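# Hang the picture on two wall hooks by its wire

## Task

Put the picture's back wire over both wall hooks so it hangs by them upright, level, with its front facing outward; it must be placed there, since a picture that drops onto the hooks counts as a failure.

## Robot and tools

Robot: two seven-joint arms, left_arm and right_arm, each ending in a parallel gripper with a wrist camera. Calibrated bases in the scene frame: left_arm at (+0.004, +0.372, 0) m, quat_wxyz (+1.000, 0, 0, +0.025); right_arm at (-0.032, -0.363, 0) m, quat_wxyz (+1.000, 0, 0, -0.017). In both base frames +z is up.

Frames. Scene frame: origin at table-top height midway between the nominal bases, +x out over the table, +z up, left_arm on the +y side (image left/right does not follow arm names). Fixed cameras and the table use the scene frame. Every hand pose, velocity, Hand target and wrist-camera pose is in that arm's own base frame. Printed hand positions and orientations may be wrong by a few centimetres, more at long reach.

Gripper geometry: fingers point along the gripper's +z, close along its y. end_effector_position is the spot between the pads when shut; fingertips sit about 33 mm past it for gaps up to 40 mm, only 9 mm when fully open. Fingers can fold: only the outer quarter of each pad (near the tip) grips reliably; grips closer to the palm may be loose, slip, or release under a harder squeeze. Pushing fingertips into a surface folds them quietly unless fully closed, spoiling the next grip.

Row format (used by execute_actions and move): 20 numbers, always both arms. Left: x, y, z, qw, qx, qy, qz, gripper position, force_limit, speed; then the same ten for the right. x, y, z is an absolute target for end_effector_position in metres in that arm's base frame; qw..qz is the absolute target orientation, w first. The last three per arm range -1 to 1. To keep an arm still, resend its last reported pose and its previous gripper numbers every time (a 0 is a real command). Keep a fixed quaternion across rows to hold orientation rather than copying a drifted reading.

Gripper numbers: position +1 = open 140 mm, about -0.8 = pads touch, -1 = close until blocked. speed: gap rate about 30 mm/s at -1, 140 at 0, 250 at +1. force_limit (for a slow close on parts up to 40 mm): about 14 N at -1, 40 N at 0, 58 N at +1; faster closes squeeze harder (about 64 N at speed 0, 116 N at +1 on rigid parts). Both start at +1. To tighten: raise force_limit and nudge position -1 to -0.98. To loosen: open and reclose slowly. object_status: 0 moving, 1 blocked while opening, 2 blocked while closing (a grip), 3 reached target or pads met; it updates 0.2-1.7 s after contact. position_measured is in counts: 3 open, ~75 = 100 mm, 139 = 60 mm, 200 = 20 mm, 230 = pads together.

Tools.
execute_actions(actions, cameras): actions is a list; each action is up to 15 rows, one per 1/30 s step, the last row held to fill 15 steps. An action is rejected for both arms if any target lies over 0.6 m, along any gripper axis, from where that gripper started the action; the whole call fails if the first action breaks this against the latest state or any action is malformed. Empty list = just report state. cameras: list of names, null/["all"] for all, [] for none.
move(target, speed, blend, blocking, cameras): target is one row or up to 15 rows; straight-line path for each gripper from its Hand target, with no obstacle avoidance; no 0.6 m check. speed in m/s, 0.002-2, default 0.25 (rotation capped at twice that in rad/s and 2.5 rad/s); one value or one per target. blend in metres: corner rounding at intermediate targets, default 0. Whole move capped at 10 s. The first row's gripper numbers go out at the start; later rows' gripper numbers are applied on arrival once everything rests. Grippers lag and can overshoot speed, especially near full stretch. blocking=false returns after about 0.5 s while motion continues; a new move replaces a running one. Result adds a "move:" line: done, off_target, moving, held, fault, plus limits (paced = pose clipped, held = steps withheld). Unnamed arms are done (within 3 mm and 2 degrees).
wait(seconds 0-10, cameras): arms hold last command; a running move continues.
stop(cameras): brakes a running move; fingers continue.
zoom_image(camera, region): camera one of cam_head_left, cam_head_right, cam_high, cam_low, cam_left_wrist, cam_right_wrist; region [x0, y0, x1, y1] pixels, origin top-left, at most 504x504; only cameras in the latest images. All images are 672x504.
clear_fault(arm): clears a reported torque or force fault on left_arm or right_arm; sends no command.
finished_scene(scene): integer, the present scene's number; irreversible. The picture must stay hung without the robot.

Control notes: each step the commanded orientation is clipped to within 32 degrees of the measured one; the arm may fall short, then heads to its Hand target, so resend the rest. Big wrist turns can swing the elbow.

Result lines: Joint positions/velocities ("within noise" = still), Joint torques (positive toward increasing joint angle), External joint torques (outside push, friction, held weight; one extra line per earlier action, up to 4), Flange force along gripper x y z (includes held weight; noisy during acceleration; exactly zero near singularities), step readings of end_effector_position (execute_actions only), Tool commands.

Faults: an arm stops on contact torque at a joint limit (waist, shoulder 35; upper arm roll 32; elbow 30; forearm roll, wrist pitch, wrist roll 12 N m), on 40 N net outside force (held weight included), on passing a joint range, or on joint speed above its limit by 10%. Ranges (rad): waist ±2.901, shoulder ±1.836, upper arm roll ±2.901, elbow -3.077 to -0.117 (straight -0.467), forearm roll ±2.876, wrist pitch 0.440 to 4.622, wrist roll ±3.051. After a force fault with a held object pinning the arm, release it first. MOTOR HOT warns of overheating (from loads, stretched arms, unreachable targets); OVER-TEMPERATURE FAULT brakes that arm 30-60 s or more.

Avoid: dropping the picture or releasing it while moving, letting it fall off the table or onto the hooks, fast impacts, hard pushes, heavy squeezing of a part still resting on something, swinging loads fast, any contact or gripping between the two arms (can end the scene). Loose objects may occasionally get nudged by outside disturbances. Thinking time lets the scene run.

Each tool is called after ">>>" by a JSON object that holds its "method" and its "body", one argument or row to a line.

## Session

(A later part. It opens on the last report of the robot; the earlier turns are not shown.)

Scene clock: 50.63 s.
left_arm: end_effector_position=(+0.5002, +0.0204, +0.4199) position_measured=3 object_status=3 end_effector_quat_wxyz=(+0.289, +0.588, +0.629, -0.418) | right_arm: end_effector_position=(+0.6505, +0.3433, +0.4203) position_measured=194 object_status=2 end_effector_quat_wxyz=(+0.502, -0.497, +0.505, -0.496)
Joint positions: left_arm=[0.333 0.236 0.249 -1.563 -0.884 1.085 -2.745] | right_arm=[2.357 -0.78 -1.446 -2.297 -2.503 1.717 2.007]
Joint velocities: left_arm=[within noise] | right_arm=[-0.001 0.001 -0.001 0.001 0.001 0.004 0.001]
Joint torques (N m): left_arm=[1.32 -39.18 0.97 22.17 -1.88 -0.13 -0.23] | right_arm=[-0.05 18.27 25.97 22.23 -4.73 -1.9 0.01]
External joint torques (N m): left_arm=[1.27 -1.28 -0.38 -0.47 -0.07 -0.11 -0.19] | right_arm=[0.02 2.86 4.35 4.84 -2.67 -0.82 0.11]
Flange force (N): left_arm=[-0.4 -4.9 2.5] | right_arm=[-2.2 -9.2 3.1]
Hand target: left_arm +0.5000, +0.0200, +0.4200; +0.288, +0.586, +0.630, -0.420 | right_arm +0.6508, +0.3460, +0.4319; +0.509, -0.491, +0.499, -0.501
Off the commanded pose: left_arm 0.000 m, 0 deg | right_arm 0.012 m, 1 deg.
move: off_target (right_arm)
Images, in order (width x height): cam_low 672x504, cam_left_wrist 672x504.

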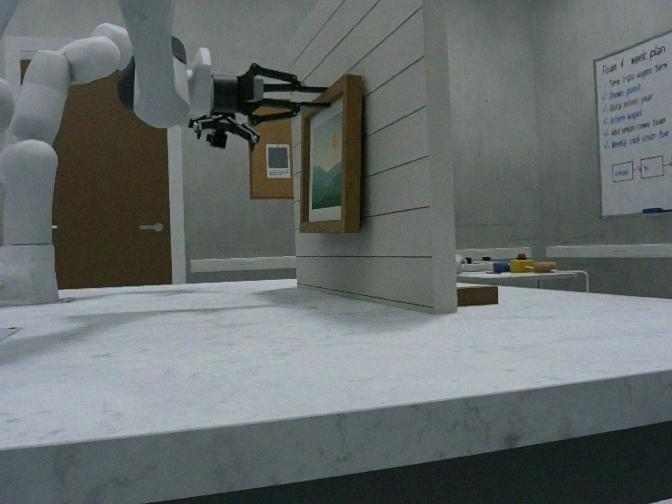

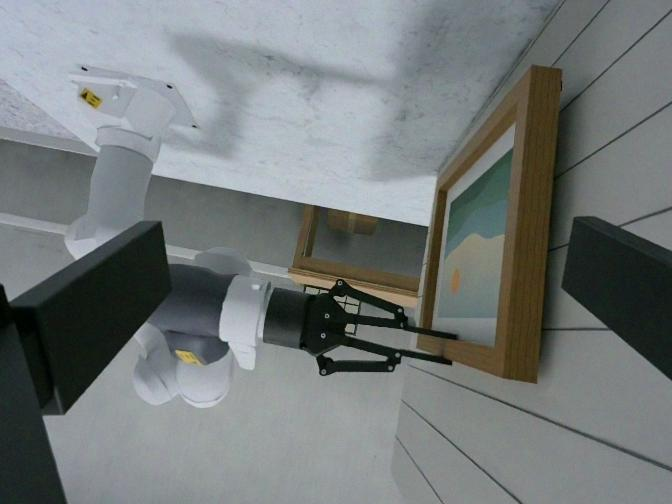

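>>> {"method": "move", "body": {
  "target": [0.50,0.02,0.42,0.288,0.586,0.630,-0.420,1,1,1,0.657,0.346,0.432,0.509,-0.491,0.499,-0.501,-0.98,0,-1],
  "speed": 0.03,
  "cameras": ["cam_low","cam_left_wrist","cam_high"]
}}

>>> {"method": "zoom_image", "body": {
  "camera": "cam_low",
  "region": [270, 60, 400, 260]
}}

>>> {"method": "zoom_image", "body": {
  "camera": "cam_left_wrist",
  "region": [400, 50, 640, 390]
}}

>>> {"method": "zoom_image", "body": {
  "camera": "cam_high",
  "region": [380, 200, 540, 440]
}}

Scene clock: 51.67 s.
left_arm: end_effector_position=(+0.5002, +0.0204, +0.4199) position_measured=3 object_status=3 end_effector_quat_wxyz=(+0.289, +0.588, +0.629, -0.418) | right_arm: end_effector_position=(+0.6565, +0.3431, +0.4200) position_measured=194 object_status=2 end_effector_quat_wxyz=(+0.502, -0.497, +0.504, -0.497)
Joint positions: left_arm=[0.333 0.236 0.249 -1.563 -0.884 1.085 -2.745] | right_arm=[2.365 -0.776 -1.461 -2.281 -2.506 1.731 2.007]
Joint velocities: left_arm=[within noise] | right_arm=[0.001 0.002 -0.002 0 0 0.004 -0.001]
Joint torques (N m): left_arm=[1.3 -39.21 0.98 22.17 -1.88 -0.13 -0.25] | right_arm=[-0.18 18.99 25.97 22.38 -4.81 -1.88 0.07]
External joint torques (N m): left_arm=[1.29 -1.41 -0.34 -0.42 -0.08 -0.1 -0.21] | right_arm=[-0.09 3.15 4.35 4.97 -2.79 -0.8 0.17]
Flange force (N): left_arm=[-0.6 -5.1 2.6] | right_arm=[-1.8 -9.2 3.2]
Hand target: left_arm +0.5000, +0.0200, +0.4200; +0.288, +0.586, +0.630, -0.420 | right_arm +0.6568, +0.3460, +0.4319; +0.509, -0.491, +0.499, -0.501
Off the commanded pose: left_arm 0.000 m, 0 deg | right_arm 0.012 m, 1 deg.
move: off_target (right_arm)
Images, in order (width x height): cam_high 672x504, cam_low 672x504, cam_left_wrist 672x504.

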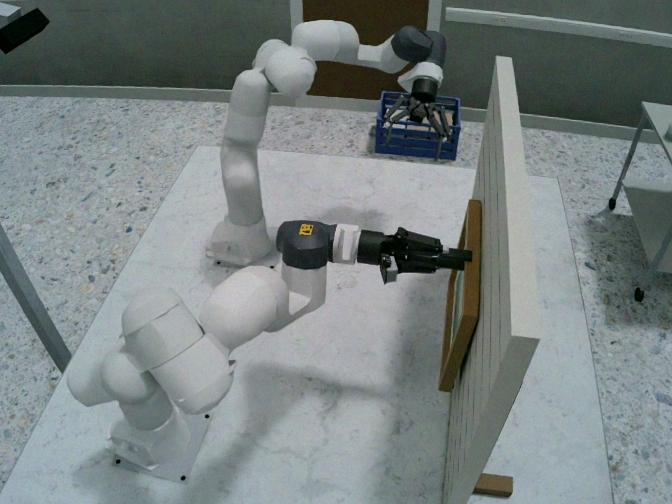

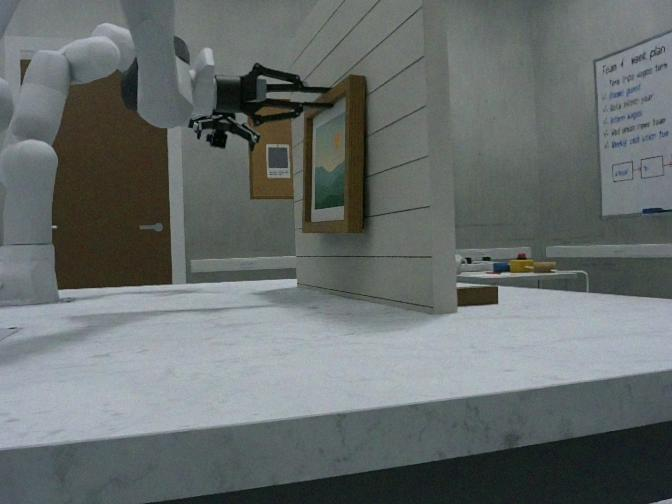

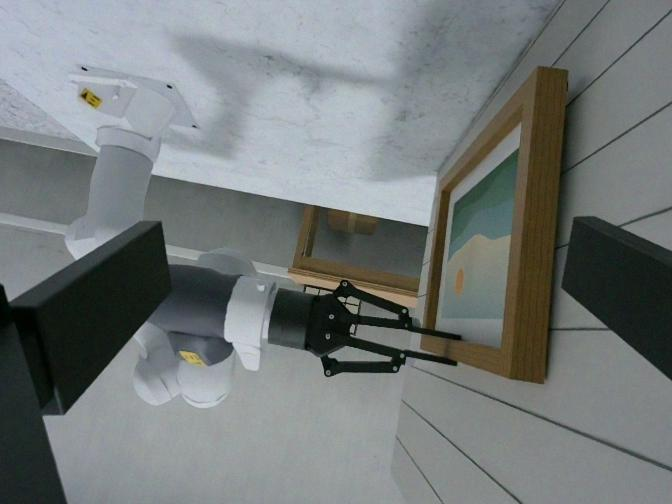

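Scaled by 2.520 from the camera's 672x504 image, which has a finer 960x720 frame.

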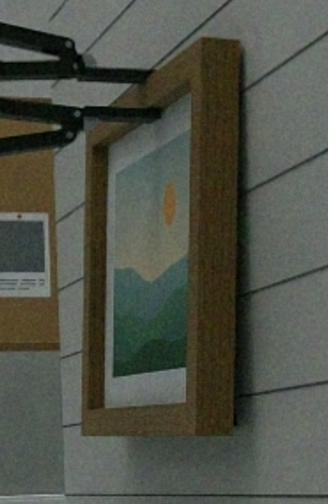

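Scaled by 1.482 from the camera's 672x504 image, which has a finer 960x720 frame.

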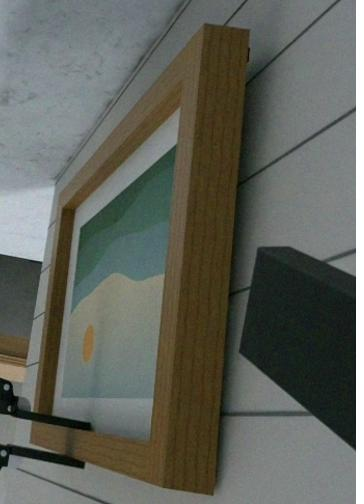

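Scaled by 2.100 from the camera's 672x504 image, which has a finer 960x720 frame.

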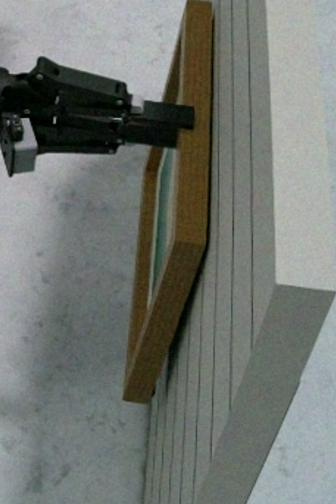

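>>> {"method": "move", "body": {
  "target": [0.50,0.02,0.42,0.288,0.586,0.630,-0.420,1,1,1,0.664,0.346,0.432,0.509,-0.491,0.499,-0.501,-0.98,0,-1],
  "speed": 0.03,
  "cameras": ["cam_low","cam_left_wrist"]
}}

>>> {"method": "zoom_image", "body": {
  "camera": "cam_low",
  "region": [270, 60, 400, 260]
}}

>>> {"method": "zoom_image", "body": {
  "camera": "cam_left_wrist",
  "region": [400, 50, 640, 390]
}}

Scene clock: 52.77 s.
left_arm: end_effector_position=(+0.5002, +0.0204, +0.4199) position_measured=3 object_status=3 end_effector_quat_wxyz=(+0.289, +0.588, +0.629, -0.418) | right_arm: end_effector_position=(+0.6605, +0.3471, +0.4189) position_measured=194 object_status=2 end_effector_quat_wxyz=(+0.503, -0.500, +0.503, -0.494)
Joint positions: left_arm=[0.333 0.236 0.249 -1.563 -0.884 1.085 -2.745] | right_arm=[2.378 -0.773 -1.476 -2.265 -2.51 1.749 2.007]
Joint velocities: left_arm=[within noise] | right_arm=[0 0.001 -0.001 0.002 0 0.003 -0.001]
Joint torques (N m): left_arm=[1.32 -39.2 0.99 22.15 -1.88 -0.13 -0.23] | right_arm=[-1.47 19.43 24.64 24.56 -4.97 -2.31 0.13]
External joint torques (N m): left_arm=[1.32 -1.33 -0.32 -0.48 -0.07 -0.1 -0.18] | right_arm=[-1.42 3.11 2.89 7.08 -2.98 -1.23 0.23]
Flange force (N): left_arm=[-0.4 -5.1 2.6] | right_arm=[-3.7 -8.6 9.7]
Hand target: left_arm +0.5000, +0.0200, +0.4200; +0.288, +0.586, +0.630, -0.420 | right_arm +0.6638, +0.3460, +0.4320; +0.509, -0.491, +0.499, -0.501
Off the commanded pose: left_arm 0.000 m, 0 deg | right_arm 0.014 m, 2 deg.
move: off_target (right_arm)
Images, in order (width x height): cam_low 672x504, cam_left_wrist 672x504.

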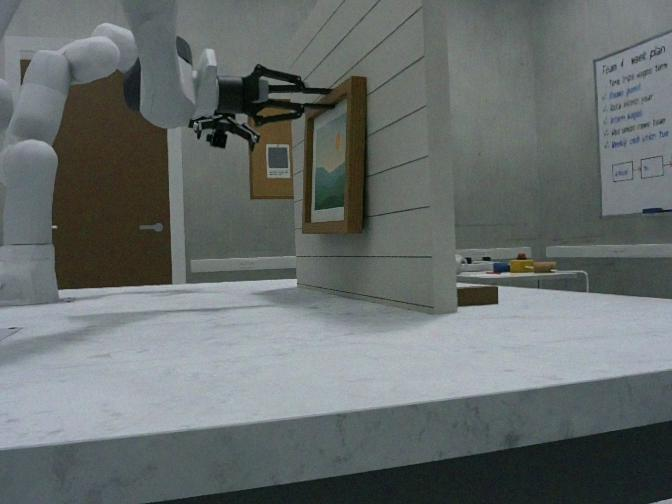

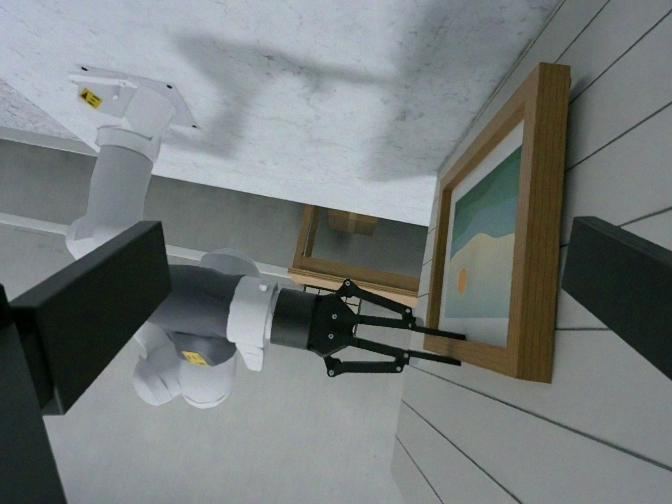

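Scaled by 2.520 from the camera's 672x504 image, which has a finer 960x720 frame.

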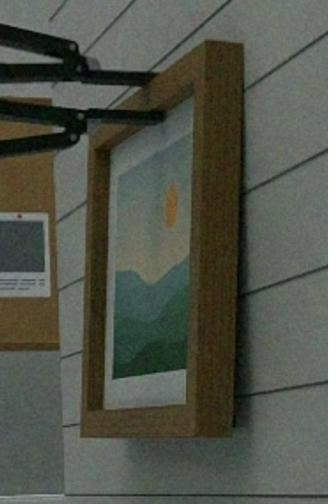

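Scaled by 1.482 from the camera's 672x504 image, which has a finer 960x720 frame.

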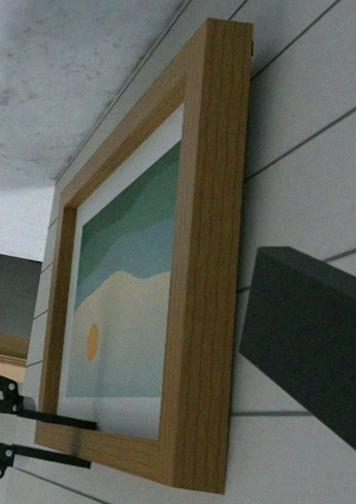

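>>> {"method": "wait", "body": {
  "seconds": 0.1
}}

>>> {"method": "zoom_image", "body": {
  "camera": "cam_high",
  "region": [430, 190, 540, 410]
}}

>>> {"method": "zoom_image", "body": {
  "camera": "cam_head_left",
  "region": [220, 60, 420, 210]
}}

>>> {"method": "zoom_image", "body": {
  "camera": "cam_right_wrist",
  "region": [200, 0, 500, 504]
}}

Scene clock: 53.07 s.
left_arm: end_effector_position=(+0.5002, +0.0204, +0.4199) position_measured=3 object_status=3 end_effector_quat_wxyz=(+0.289, +0.588, +0.629, -0.418) | right_arm: end_effector_position=(+0.6606, +0.3471, +0.4189) position_measured=194 object_status=2 end_effector_quat_wxyz=(+0.503, -0.500, +0.502, -0.494)
Joint positions: left_arm=[0.333 0.236 0.249 -1.563 -0.884 1.085 -2.745] | right_arm=[2.378 -0.773 -1.476 -2.265 -2.51 1.749 2.007]
Joint velocities: within noise
Joint torques (N m): left_arm=[1.31 -39.19 1.03 22.15 -1.87 -0.14 -0.22] | right_arm=[-1.46 19.48 24.76 24.4 -4.98 -2.29 0.12]
External joint torques (N m): left_arm=[1.35 -1.25 -0.25 -0.5 -0.05 -0.1 -0.17] | right_arm=[-1.33 3.18 3.11 6.91 -3.01 -1.21 0.22]
Flange force (N): left_arm=[-0.3 -5.0 2.4] | right_arm=[-3.3 -8.9 8.9]
Hand target: left_arm +0.5000, +0.0200, +0.4200; +0.288, +0.586, +0.630, -0.420 | right_arm +0.6638, +0.3460, +0.4320; +0.509, -0.491, +0.499, -0.501
Tool commands: left_gripper/position=+1.0 left_gripper/force_limit=+1.0 left_gripper/speed=+1.0 right_gripper/position=-0.98 right_gripper/force_limit=+0.0 right_gripper/speed=-1.0
Off the commanded pose: left_arm 0.000 m, 0 deg | right_arm 0.014 m, 2 deg.
wait: 0.10 s; at rest from the start

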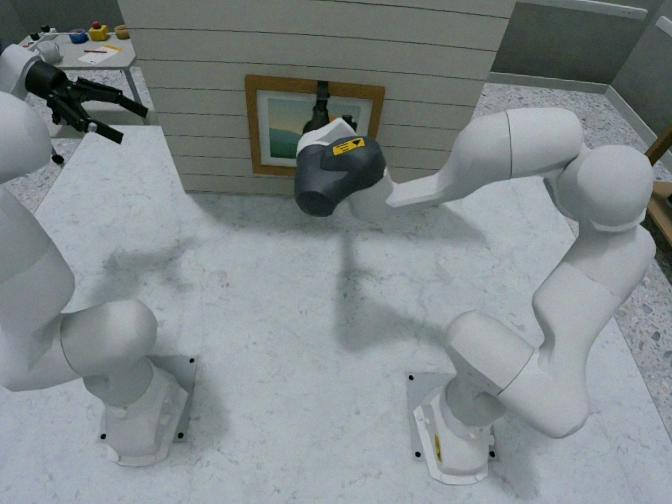

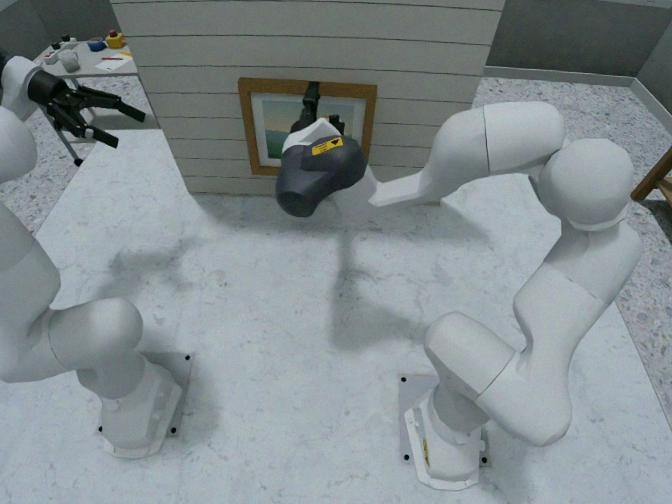

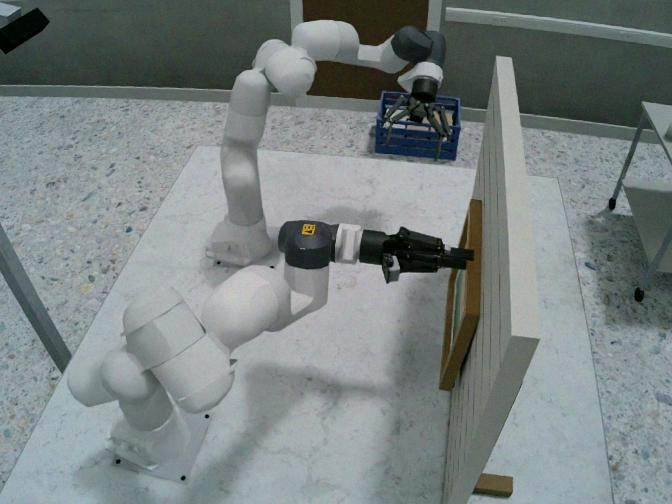

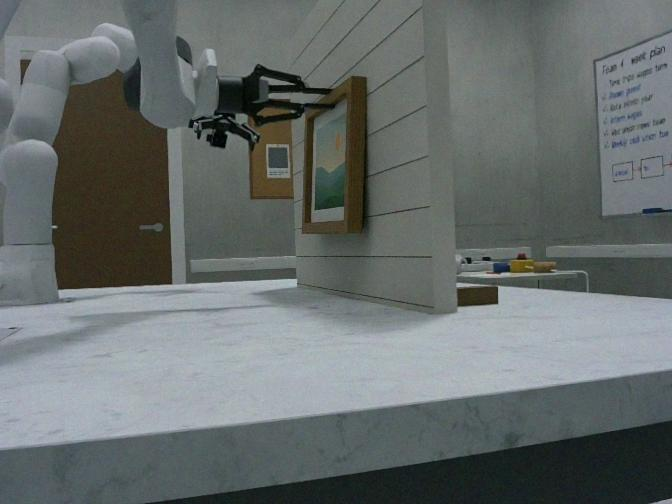

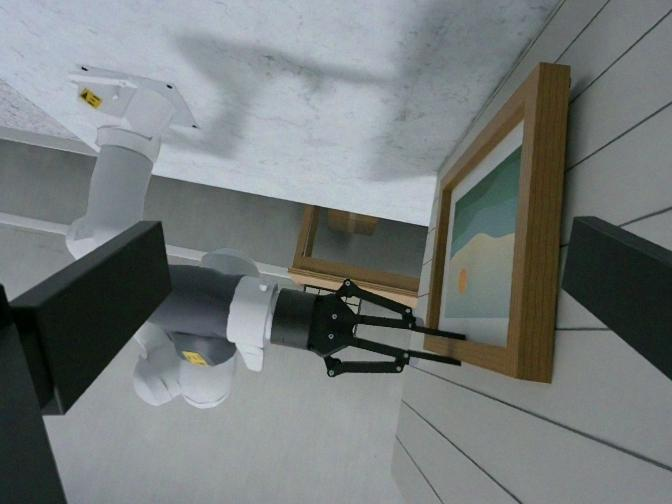

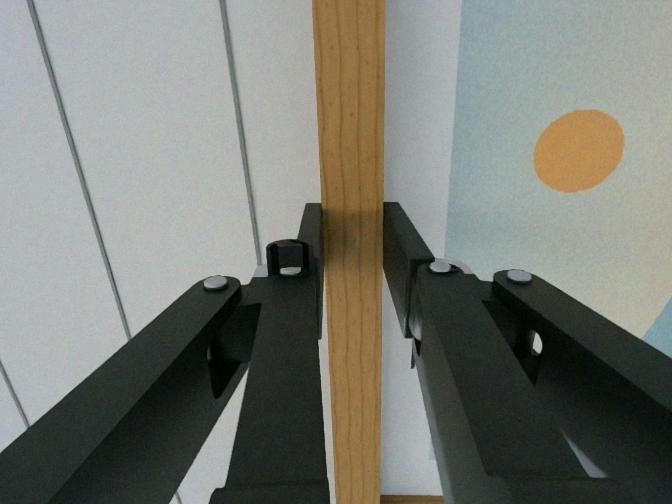

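Scaled by 2.291 from the camera's 672x504 image, which has a finer 960x720 frame.

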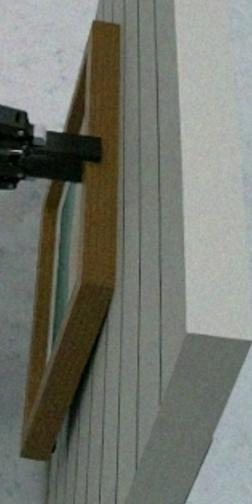

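Scaled by 2.520 from the camera's 672x504 image, which has a finer 960x720 frame.

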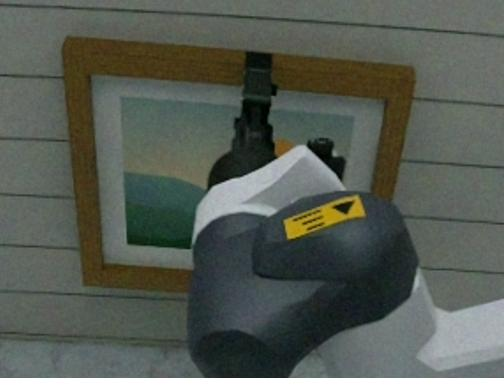

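Scaled by 1.000.

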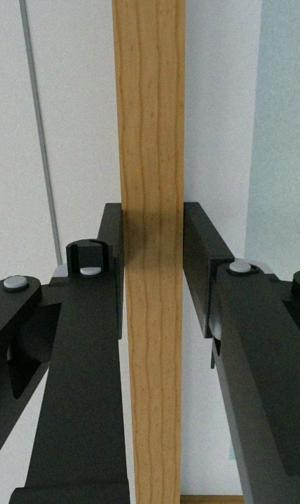

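>>> {"method": "move", "body": {
  "target": [0.50,0.02,0.42,0.288,0.586,0.630,-0.420,1,1,1,0.659,0.346,0.432,0.50175,-0.50275,0.49525,-0.50025,-0.98,0,-1],
  "speed": 0.03,
  "cameras": ["cam_low","cam_left_wrist","cam_head_left","cam_head_right"]
}}

>>> {"method": "zoom_image", "body": {
  "camera": "cam_low",
  "region": [270, 60, 400, 260]
}}

>>> {"method": "zoom_image", "body": {
  "camera": "cam_head_left",
  "region": [220, 60, 420, 210]
}}

>>> {"method": "zoom_image", "body": {
  "camera": "cam_head_right",
  "region": [220, 60, 420, 210]
}}

>>> {"method": "zoom_image", "body": {
  "camera": "cam_left_wrist",
  "region": [400, 50, 640, 390]
}}

Scene clock: 54.93 s.
left_arm: end_effector_position=(+0.5002, +0.0204, +0.4199) position_measured=3 object_status=3 end_effector_quat_wxyz=(+0.289, +0.588, +0.629, -0.418) | right_arm: end_effector_position=(+0.6588, +0.3446, +0.4208) position_measured=194 object_status=2 end_effector_quat_wxyz=(+0.497, -0.507, +0.500, -0.495)
Joint positions: left_arm=[0.333 0.236 0.249 -1.563 -0.884 1.085 -2.745] | right_arm=[2.354 -0.761 -1.457 -2.271 -2.49 1.767 1.99]
Joint velocities: left_arm=[within noise] | right_arm=[0 0 0 0.001 0.002 0.005 -0.006]
Joint torques (N m): left_arm=[1.29 -39.23 1 22.17 -1.86 -0.13 -0.25] | right_arm=[-1.24 18.62 26.43 21.95 -4.05 -1.78 -0.01]
External joint torques (N m): left_arm=[1.36 -1.29 -0.25 -0.49 -0.04 -0.09 -0.2] | right_arm=[-1.26 3.03 5.04 4.31 -2.13 -0.75 0.09]
Flange force (N): left_arm=[-0.3 -5.1 2.5] | right_arm=[5.7 -12.7 -3.2]
Hand target: left_arm +0.5000, +0.0200, +0.4200; +0.288, +0.586, +0.630, -0.420 | right_arm +0.6589, +0.3460, +0.4319; +0.502, -0.503, +0.495, -0.500
Off the commanded pose: left_arm 0.000 m, 0 deg | right_arm 0.011 m, 1 deg.
move: off_target (right_arm)
Images, in order (width x height): cam_head_left 672x504, cam_head_right 672x504, cam_low 672x504, cam_left_wrist 672x504.

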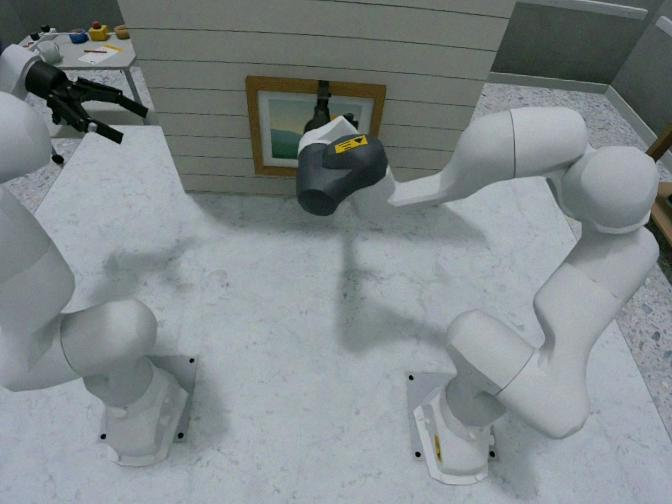

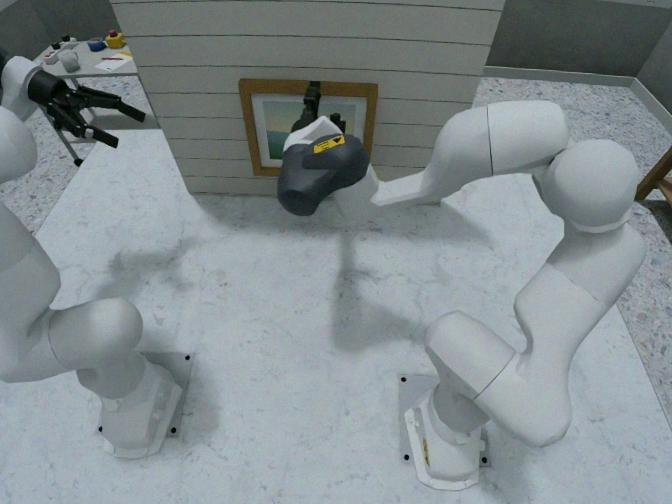

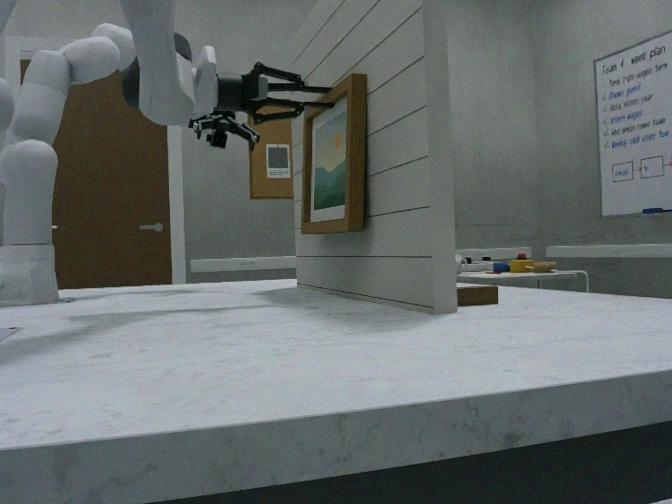

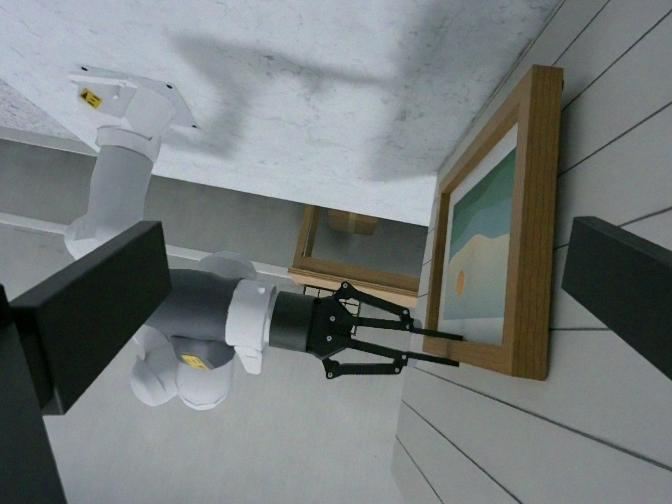

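Scaled by 2.520 from the camera's 672x504 image, which has a finer 960x720 frame.

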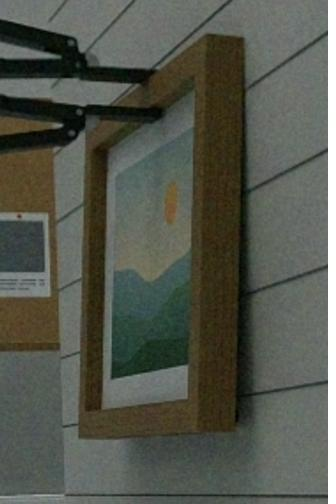

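Scaled by 2.520 from the camera's 672x504 image, which has a finer 960x720 frame.

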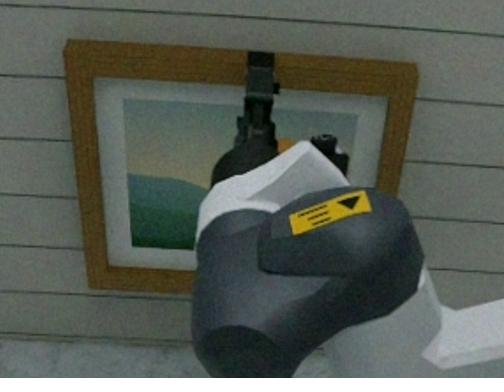

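Scaled by 2.520 from the camera's 672x504 image, which has a finer 960x720 frame.

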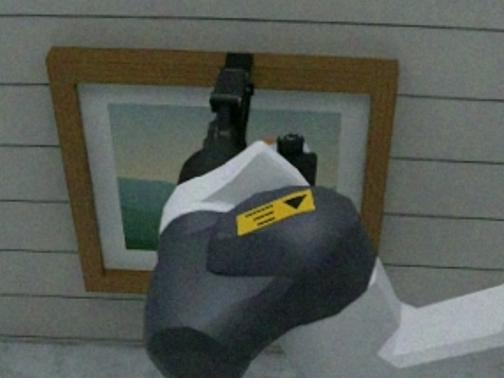

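Scaled by 1.482 from the camera's 672x504 image, which has a finer 960x720 frame.

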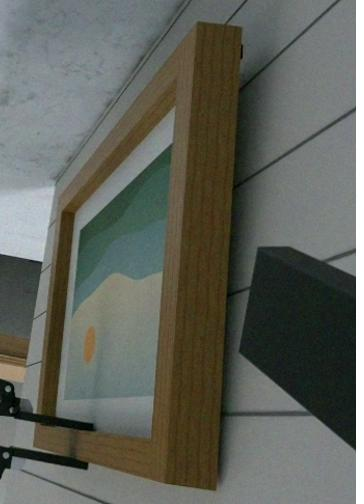

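>>> {"method": "move", "body": {
  "target": [0.50,0.02,0.42,0.288,0.586,0.630,-0.420,1,1,1,0.665,0.346,0.432,0.50175,-0.50275,0.49525,-0.50025,-0.98,0,-1],
  "speed": 0.03,
  "cameras": ["cam_low","cam_left_wrist"]
}}

>>> {"method": "zoom_image", "body": {
  "camera": "cam_low",
  "region": [270, 60, 400, 260]
}}

>>> {"method": "zoom_image", "body": {
  "camera": "cam_left_wrist",
  "region": [400, 50, 640, 390]
}}

Scene clock: 56.23 s.
left_arm: end_effector_position=(+0.5002, +0.0204, +0.4199) position_measured=3 object_status=3 end_effector_quat_wxyz=(+0.289, +0.588, +0.629, -0.418) | right_arm: end_effector_position=(+0.6608, +0.3458, +0.4205) position_measured=194 object_status=2 end_effector_quat_wxyz=(+0.496, -0.509, +0.499, -0.495)
Joint positions: left_arm=[0.333 0.236 0.249 -1.563 -0.884 1.085 -2.745] | right_arm=[2.36 -0.757 -1.465 -2.263 -2.49 1.774 1.988]
Joint velocities: within noise
Joint torques (N m): left_arm=[1.3 -39.16 1 22.17 -1.87 -0.12 -0.23] | right_arm=[-1.06 17.89 23.16 26.4 -4.87 -0.91 -0.15]
External joint torques (N m): left_arm=[1.47 -1.44 -0.17 -0.4 -0.05 -0.09 -0.18] | right_arm=[-0.94 2.19 1.89 8.65 -2.97 0.14 -0.05]
Flange force (N): left_arm=[-0.4 -5.2 2.3] | right_arm=[-8.7 -8.9 19.6]
Hand target: left_arm +0.5000, +0.0200, +0.4200; +0.288, +0.586, +0.630, -0.420 | right_arm +0.6647, +0.3459, +0.4320; +0.502, -0.503, +0.495, -0.500
Off the commanded pose: left_arm 0.000 m, 0 deg | right_arm 0.012 m, 1 deg.
move: off_target (right_arm)
Images, in order (width x height): cam_low 672x504, cam_left_wrist 672x504.

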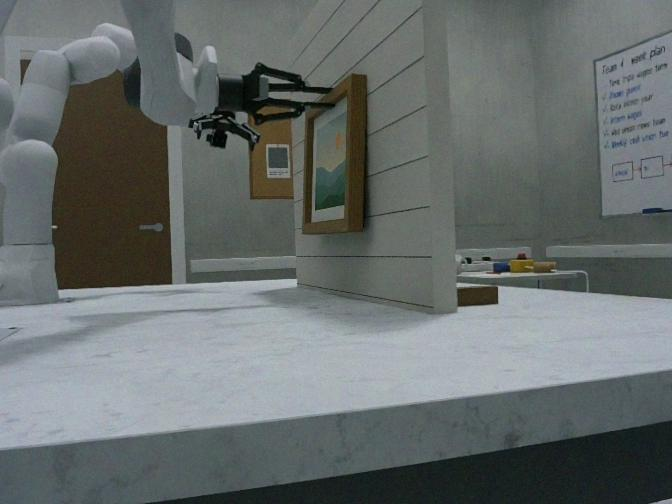

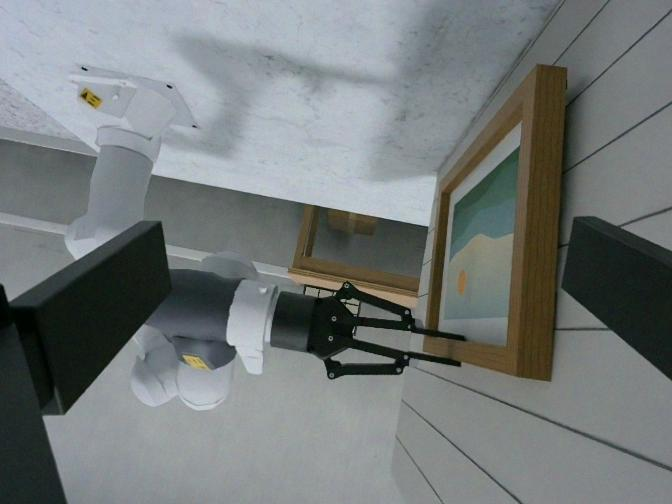

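Scaled by 2.520 from the camera's 672x504 image, which has a finer 960x720 frame.

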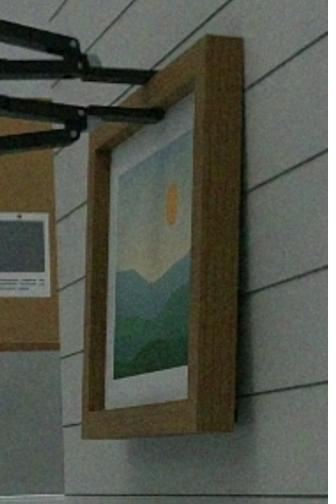

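Scaled by 1.482 from the camera's 672x504 image, which has a finer 960x720 frame.

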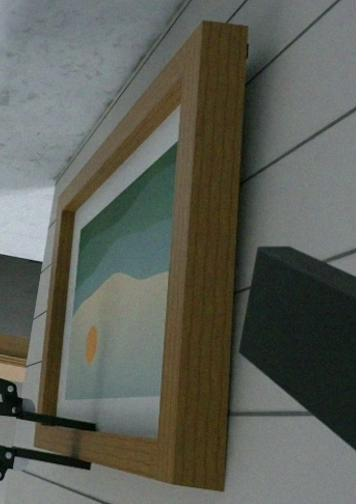

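>>> {"method": "move", "body": {
  "target": [
    [0.50,0.02,0.42,0.288,0.586,0.630,-0.420,1,1,1,0.6615,0.346,0.432,0.50175,-0.50275,0.49525,-0.50025,-0.98,0,-1],
    [0.50,0.02,0.42,0.288,0.586,0.630,-0.420,1,1,1,0.6615,0.346,0.417,0.50175,-0.50275,0.49525,-0.50025,-0.98,0,-1]
  ],
  "speed": 0.02,
  "cameras": ["cam_left_wrist"]
}}

Scene clock: 57.83 s.
left_arm: end_effector_position=(+0.5002, +0.0203, +0.4199) position_measured=3 object_status=3 end_effector_quat_wxyz=(+0.289, +0.588, +0.629, -0.418) | right_arm: end_effector_position=(+0.6604, +0.3454, +0.4058) position_measured=194 object_status=2 end_effector_quat_wxyz=(+0.494, -0.513, +0.497, -0.496)
Joint positions: left_arm=[0.333 0.236 0.249 -1.563 -0.884 1.085 -2.745] | right_arm=[2.374 -0.756 -1.494 -2.275 -2.505 1.769 2.003]
Joint velocities: left_arm=[within noise] | right_arm=[0 0 0 0 -0.002 -0.002 0.004]
Joint torques (N m): left_arm=[1.34 -39.23 1 22.17 -1.86 -0.14 -0.23] | right_arm=[-0.22 18.49 25.1 22.01 -4.53 -2.42 0.4]
External joint torques (N m): left_arm=[1.28 -1.26 -0.37 -0.51 -0.04 -0.11 -0.18] | right_arm=[-0.28 2.29 3.77 4.55 -2.63 -1.34 0.5]
Flange force (N): left_arm=[-0.3 -5.0 2.6] | right_arm=[-0.7 -7.2 1.9]
Hand target: left_arm +0.5000, +0.0200, +0.4200; +0.288, +0.586, +0.630, -0.420 | right_arm +0.6614, +0.3460, +0.4170; +0.502, -0.503, +0.495, -0.500
Off the commanded pose: left_arm 0.000 m, 0 deg | right_arm 0.011 m, 2 deg.
move: off_target (right_arm)
Images, in order (width x height): cam_left_wrist 672x504.

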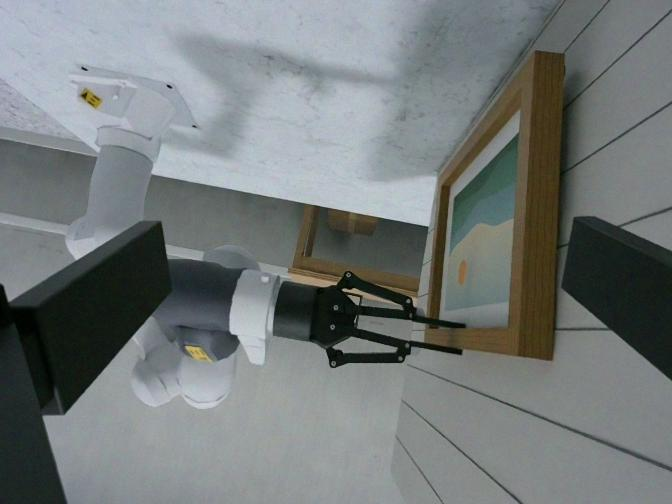

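>>> {"method": "move", "body": {
  "target": [0.50,0.02,0.42,0.288,0.586,0.630,-0.420,1,1,1,0.6615,0.346,0.408,0.50175,-0.50275,0.49525,-0.50025,-0.98,0,-1],
  "speed": 0.02,
  "cameras": []
}}

>>> {"method": "move", "body": {
  "target": [0.50,0.02,0.42,0.288,0.586,0.630,-0.420,1,1,1,0.6615,0.346,0.402,0.50175,-0.50275,0.49525,-0.50025,-0.98,0,-1],
  "speed": 0.02,
  "cameras": ["cam_left_wrist"]
}}

Scene clock: 59.00 s.
left_arm: end_effector_position=(+0.5002, +0.0203, +0.4199) position_measured=3 object_status=3 end_effector_quat_wxyz=(+0.289, +0.588, +0.629, -0.418) | right_arm: end_effector_position=(+0.6603, +0.3454, +0.3967) position_measured=194 object_status=2 end_effector_quat_wxyz=(+0.494, -0.513, +0.497, -0.496)
Joint positions: left_arm=[0.333 0.236 0.249 -1.563 -0.884 1.085 -2.745] | right_arm=[2.387 -0.756 -1.515 -2.281 -2.516 1.762 2.019]
Joint velocities: left_arm=[within noise] | right_arm=[0 0 0 0.001 0 -0.001 0.006]
Joint torques (N m): left_arm=[1.28 -39.22 0.99 22.16 -1.86 -0.12 -0.22] | right_arm=[-0.21 18.98 24.98 21.73 -4.54 -2.52 0.48]
External joint torques (N m): left_arm=[1.33 -1.3 -0.28 -0.5 -0.05 -0.09 -0.18] | right_arm=[-0.16 2.4 3.78 4.41 -2.64 -1.38 0.58]
Flange force (N): left_arm=[-0.3 -5.1 2.6] | right_arm=[-0.9 -6.8 1.7]
Hand target: left_arm +0.5000, +0.0200, +0.4200; +0.288, +0.586, +0.630, -0.420 | right_arm +0.6614, +0.3460, +0.4080; +0.502, -0.503, +0.495, -0.500
Off the commanded pose: left_arm 0.000 m, 0 deg | right_arm 0.011 m, 2 deg.
move: off_target (right_arm)
No camera images: "cameras" was empty.

Scene clock: 59.87 s.
left_arm: end_effector_position=(+0.5002, +0.0203, +0.4199) position_measured=3 object_status=3 end_effector_quat_wxyz=(+0.289, +0.588, +0.629, -0.418) | right_arm: end_effector_position=(+0.6603, +0.3453, +0.3905) position_measured=194 object_status=2 end_effector_quat_wxyz=(+0.494, -0.513, +0.497, -0.496)
Joint positions: left_arm=[0.333 0.236 0.249 -1.563 -0.884 1.085 -2.745] | right_arm=[2.396 -0.756 -1.529 -2.285 -2.522 1.758 2.03]
Joint velocities: left_arm=[within noise] | right_arm=[0 0 -0.002 0 -0.001 -0.001 0.006]
Joint torques (N m): left_arm=[1.31 -39.22 1.03 22.15 -1.86 -0.12 -0.26] | right_arm=[-0.17 19.38 24.97 21.65 -4.49 -2.61 0.45]
External joint torques (N m): left_arm=[1.37 -1.58 -0.22 -0.35 -0.05 -0.09 -0.22] | right_arm=[-0.17 2.5 3.78 4.51 -2.59 -1.46 0.55]
Flange force (N): left_arm=[-0.7 -5.4 2.5] | right_arm=[-1.0 -7.0 1.7]
Hand target: left_arm +0.5000, +0.0200, +0.4200; +0.288, +0.586, +0.630, -0.420 | right_arm +0.6614, +0.3460, +0.4020; +0.502, -0.503, +0.495, -0.500
Off the commanded pose: left_arm 0.000 m, 0 deg | right_arm 0.012 m, 2 deg.
move: off_target (right_arm)
Images, in order (width x height): cam_left_wrist 672x504.

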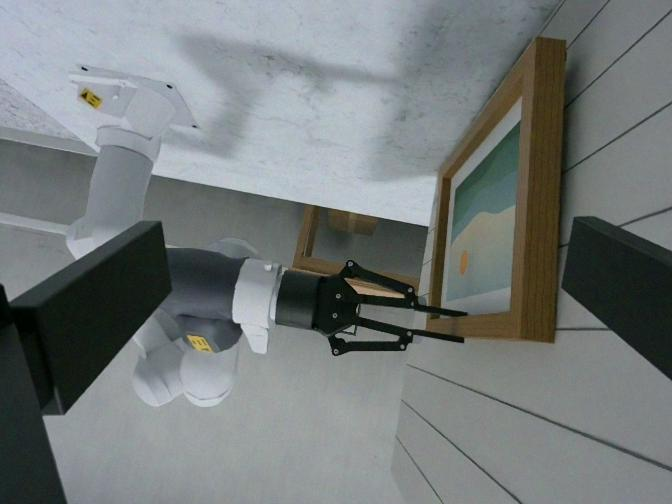

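>>> {"method": "move", "body": {
  "target": [0.50,0.02,0.42,0.288,0.586,0.630,-0.420,1,1,1,0.6615,0.346,0.398,0.50175,-0.50275,0.49525,-0.50025,-0.98,0,-1],
  "speed": 0.02,
  "cameras": []
}}

>>> {"method": "move", "body": {
  "target": [0.50,0.02,0.42,0.288,0.586,0.630,-0.420,1,1,1,0.6615,0.346,0.394,0.50175,-0.50275,0.49525,-0.50025,-0.98,0,-1],
  "speed": 0.02,
  "cameras": ["cam_low","cam_head_left"]
}}

Scene clock: 60.80 s.
left_arm: end_effector_position=(+0.5002, +0.0203, +0.4199) position_measured=3 object_status=3 end_effector_quat_wxyz=(+0.289, +0.588, +0.629, -0.418) | right_arm: end_effector_position=(+0.6603, +0.3453, +0.3868) position_measured=194 object_status=2 end_effector_quat_wxyz=(+0.494, -0.513, +0.497, -0.496)
Joint positions: left_arm=[0.333 0.236 0.249 -1.563 -0.884 1.085 -2.745] | right_arm=[2.403 -0.756 -1.539 -2.287 -2.527 1.754 2.037]
Joint velocities: left_arm=[within noise] | right_arm=[0.001 0 -0.002 -0.001 -0.002 -0.002 0.006]
Joint torques (N m): left_arm=[1.3 -39.25 1 22.15 -1.85 -0.12 -0.2] | right_arm=[-0.2 19.7 24.92 21.35 -4.45 -2.56 0.56]
External joint torques (N m): left_arm=[1.41 -1.36 -0.23 -0.5 -0.03 -0.09 -0.15] | right_arm=[-0.19 2.59 3.67 4.21 -2.54 -1.38 0.67]
Flange force (N): left_arm=[-0.2 -5.3 2.6] | right_arm=[-0.4 -6.5 1.1]
Hand target: left_arm +0.5000, +0.0200, +0.4200; +0.288, +0.586, +0.630, -0.420 | right_arm +0.6614, +0.3460, +0.3980; +0.502, -0.503, +0.495, -0.500
Off the commanded pose: left_arm 0.000 m, 0 deg | right_arm 0.011 m, 2 deg.
move: off_target (right_arm)
No camera images: "cameras" was empty.

Scene clock: 61.50 s.
left_arm: end_effector_position=(+0.5002, +0.0203, +0.4199) position_measured=3 object_status=3 end_effector_quat_wxyz=(+0.289, +0.588, +0.629, -0.418) | right_arm: end_effector_position=(+0.6604, +0.3455, +0.3851) position_measured=194 object_status=2 end_effector_quat_wxyz=(+0.495, -0.511, +0.496, -0.497)
Joint positions: left_arm=[0.333 0.236 0.249 -1.563 -0.884 1.085 -2.745] | right_arm=[2.409 -0.756 -1.547 -2.288 -2.534 1.749 2.043]
Joint velocities: left_arm=[within noise] | right_arm=[0.002 0.001 -0.002 -0.002 -0.003 -0.004 0.005]
Joint torques (N m): left_arm=[1.31 -39.25 1.03 22.14 -1.86 -0.12 -0.23] | right_arm=[0.29 19.2 24.25 20.24 -4.02 -2.33 0.46]
External joint torques (N m): left_arm=[1.34 -1.61 -0.23 -0.37 -0.05 -0.09 -0.19] | right_arm=[0.39 1.91 3.02 3.08 -2.09 -1.12 0.56]
Flange force (N): left_arm=[-0.6 -5.6 2.7] | right_arm=[-1.7 -4.3 1.0]
Hand target: left_arm +0.5000, +0.0200, +0.4200; +0.288, +0.586, +0.630, -0.420 | right_arm +0.6614, +0.3460, +0.3940; +0.502, -0.503, +0.495, -0.500
Off the commanded pose: left_arm 0.000 m, 0 deg | right_arm 0.009 m, 1 deg.
move: off_target (right_arm)
Images, in order (width x height): cam_head_left 672x504, cam_low 672x504.

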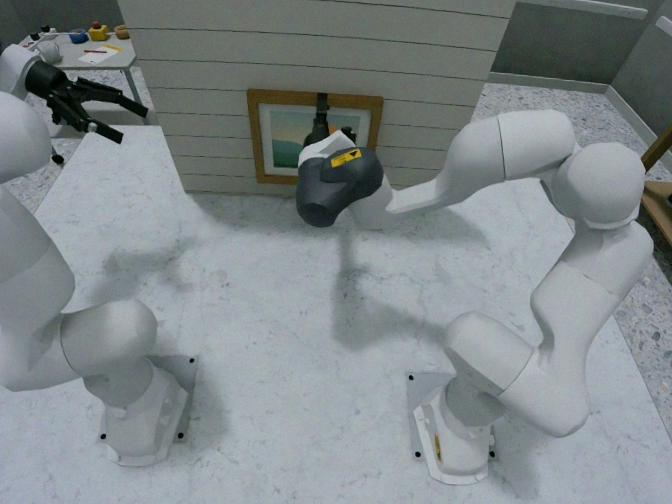

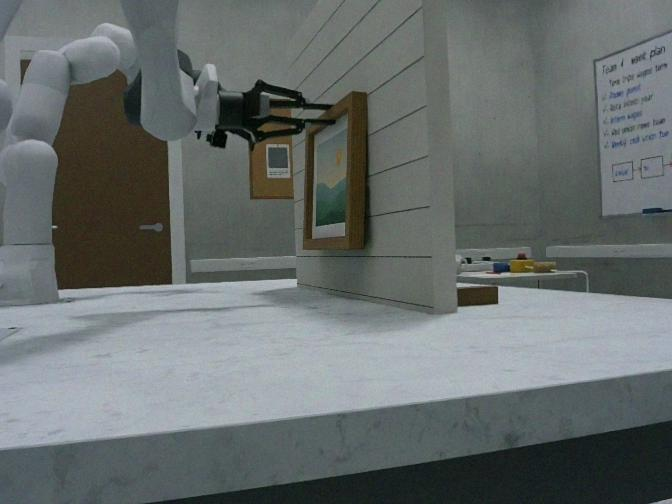

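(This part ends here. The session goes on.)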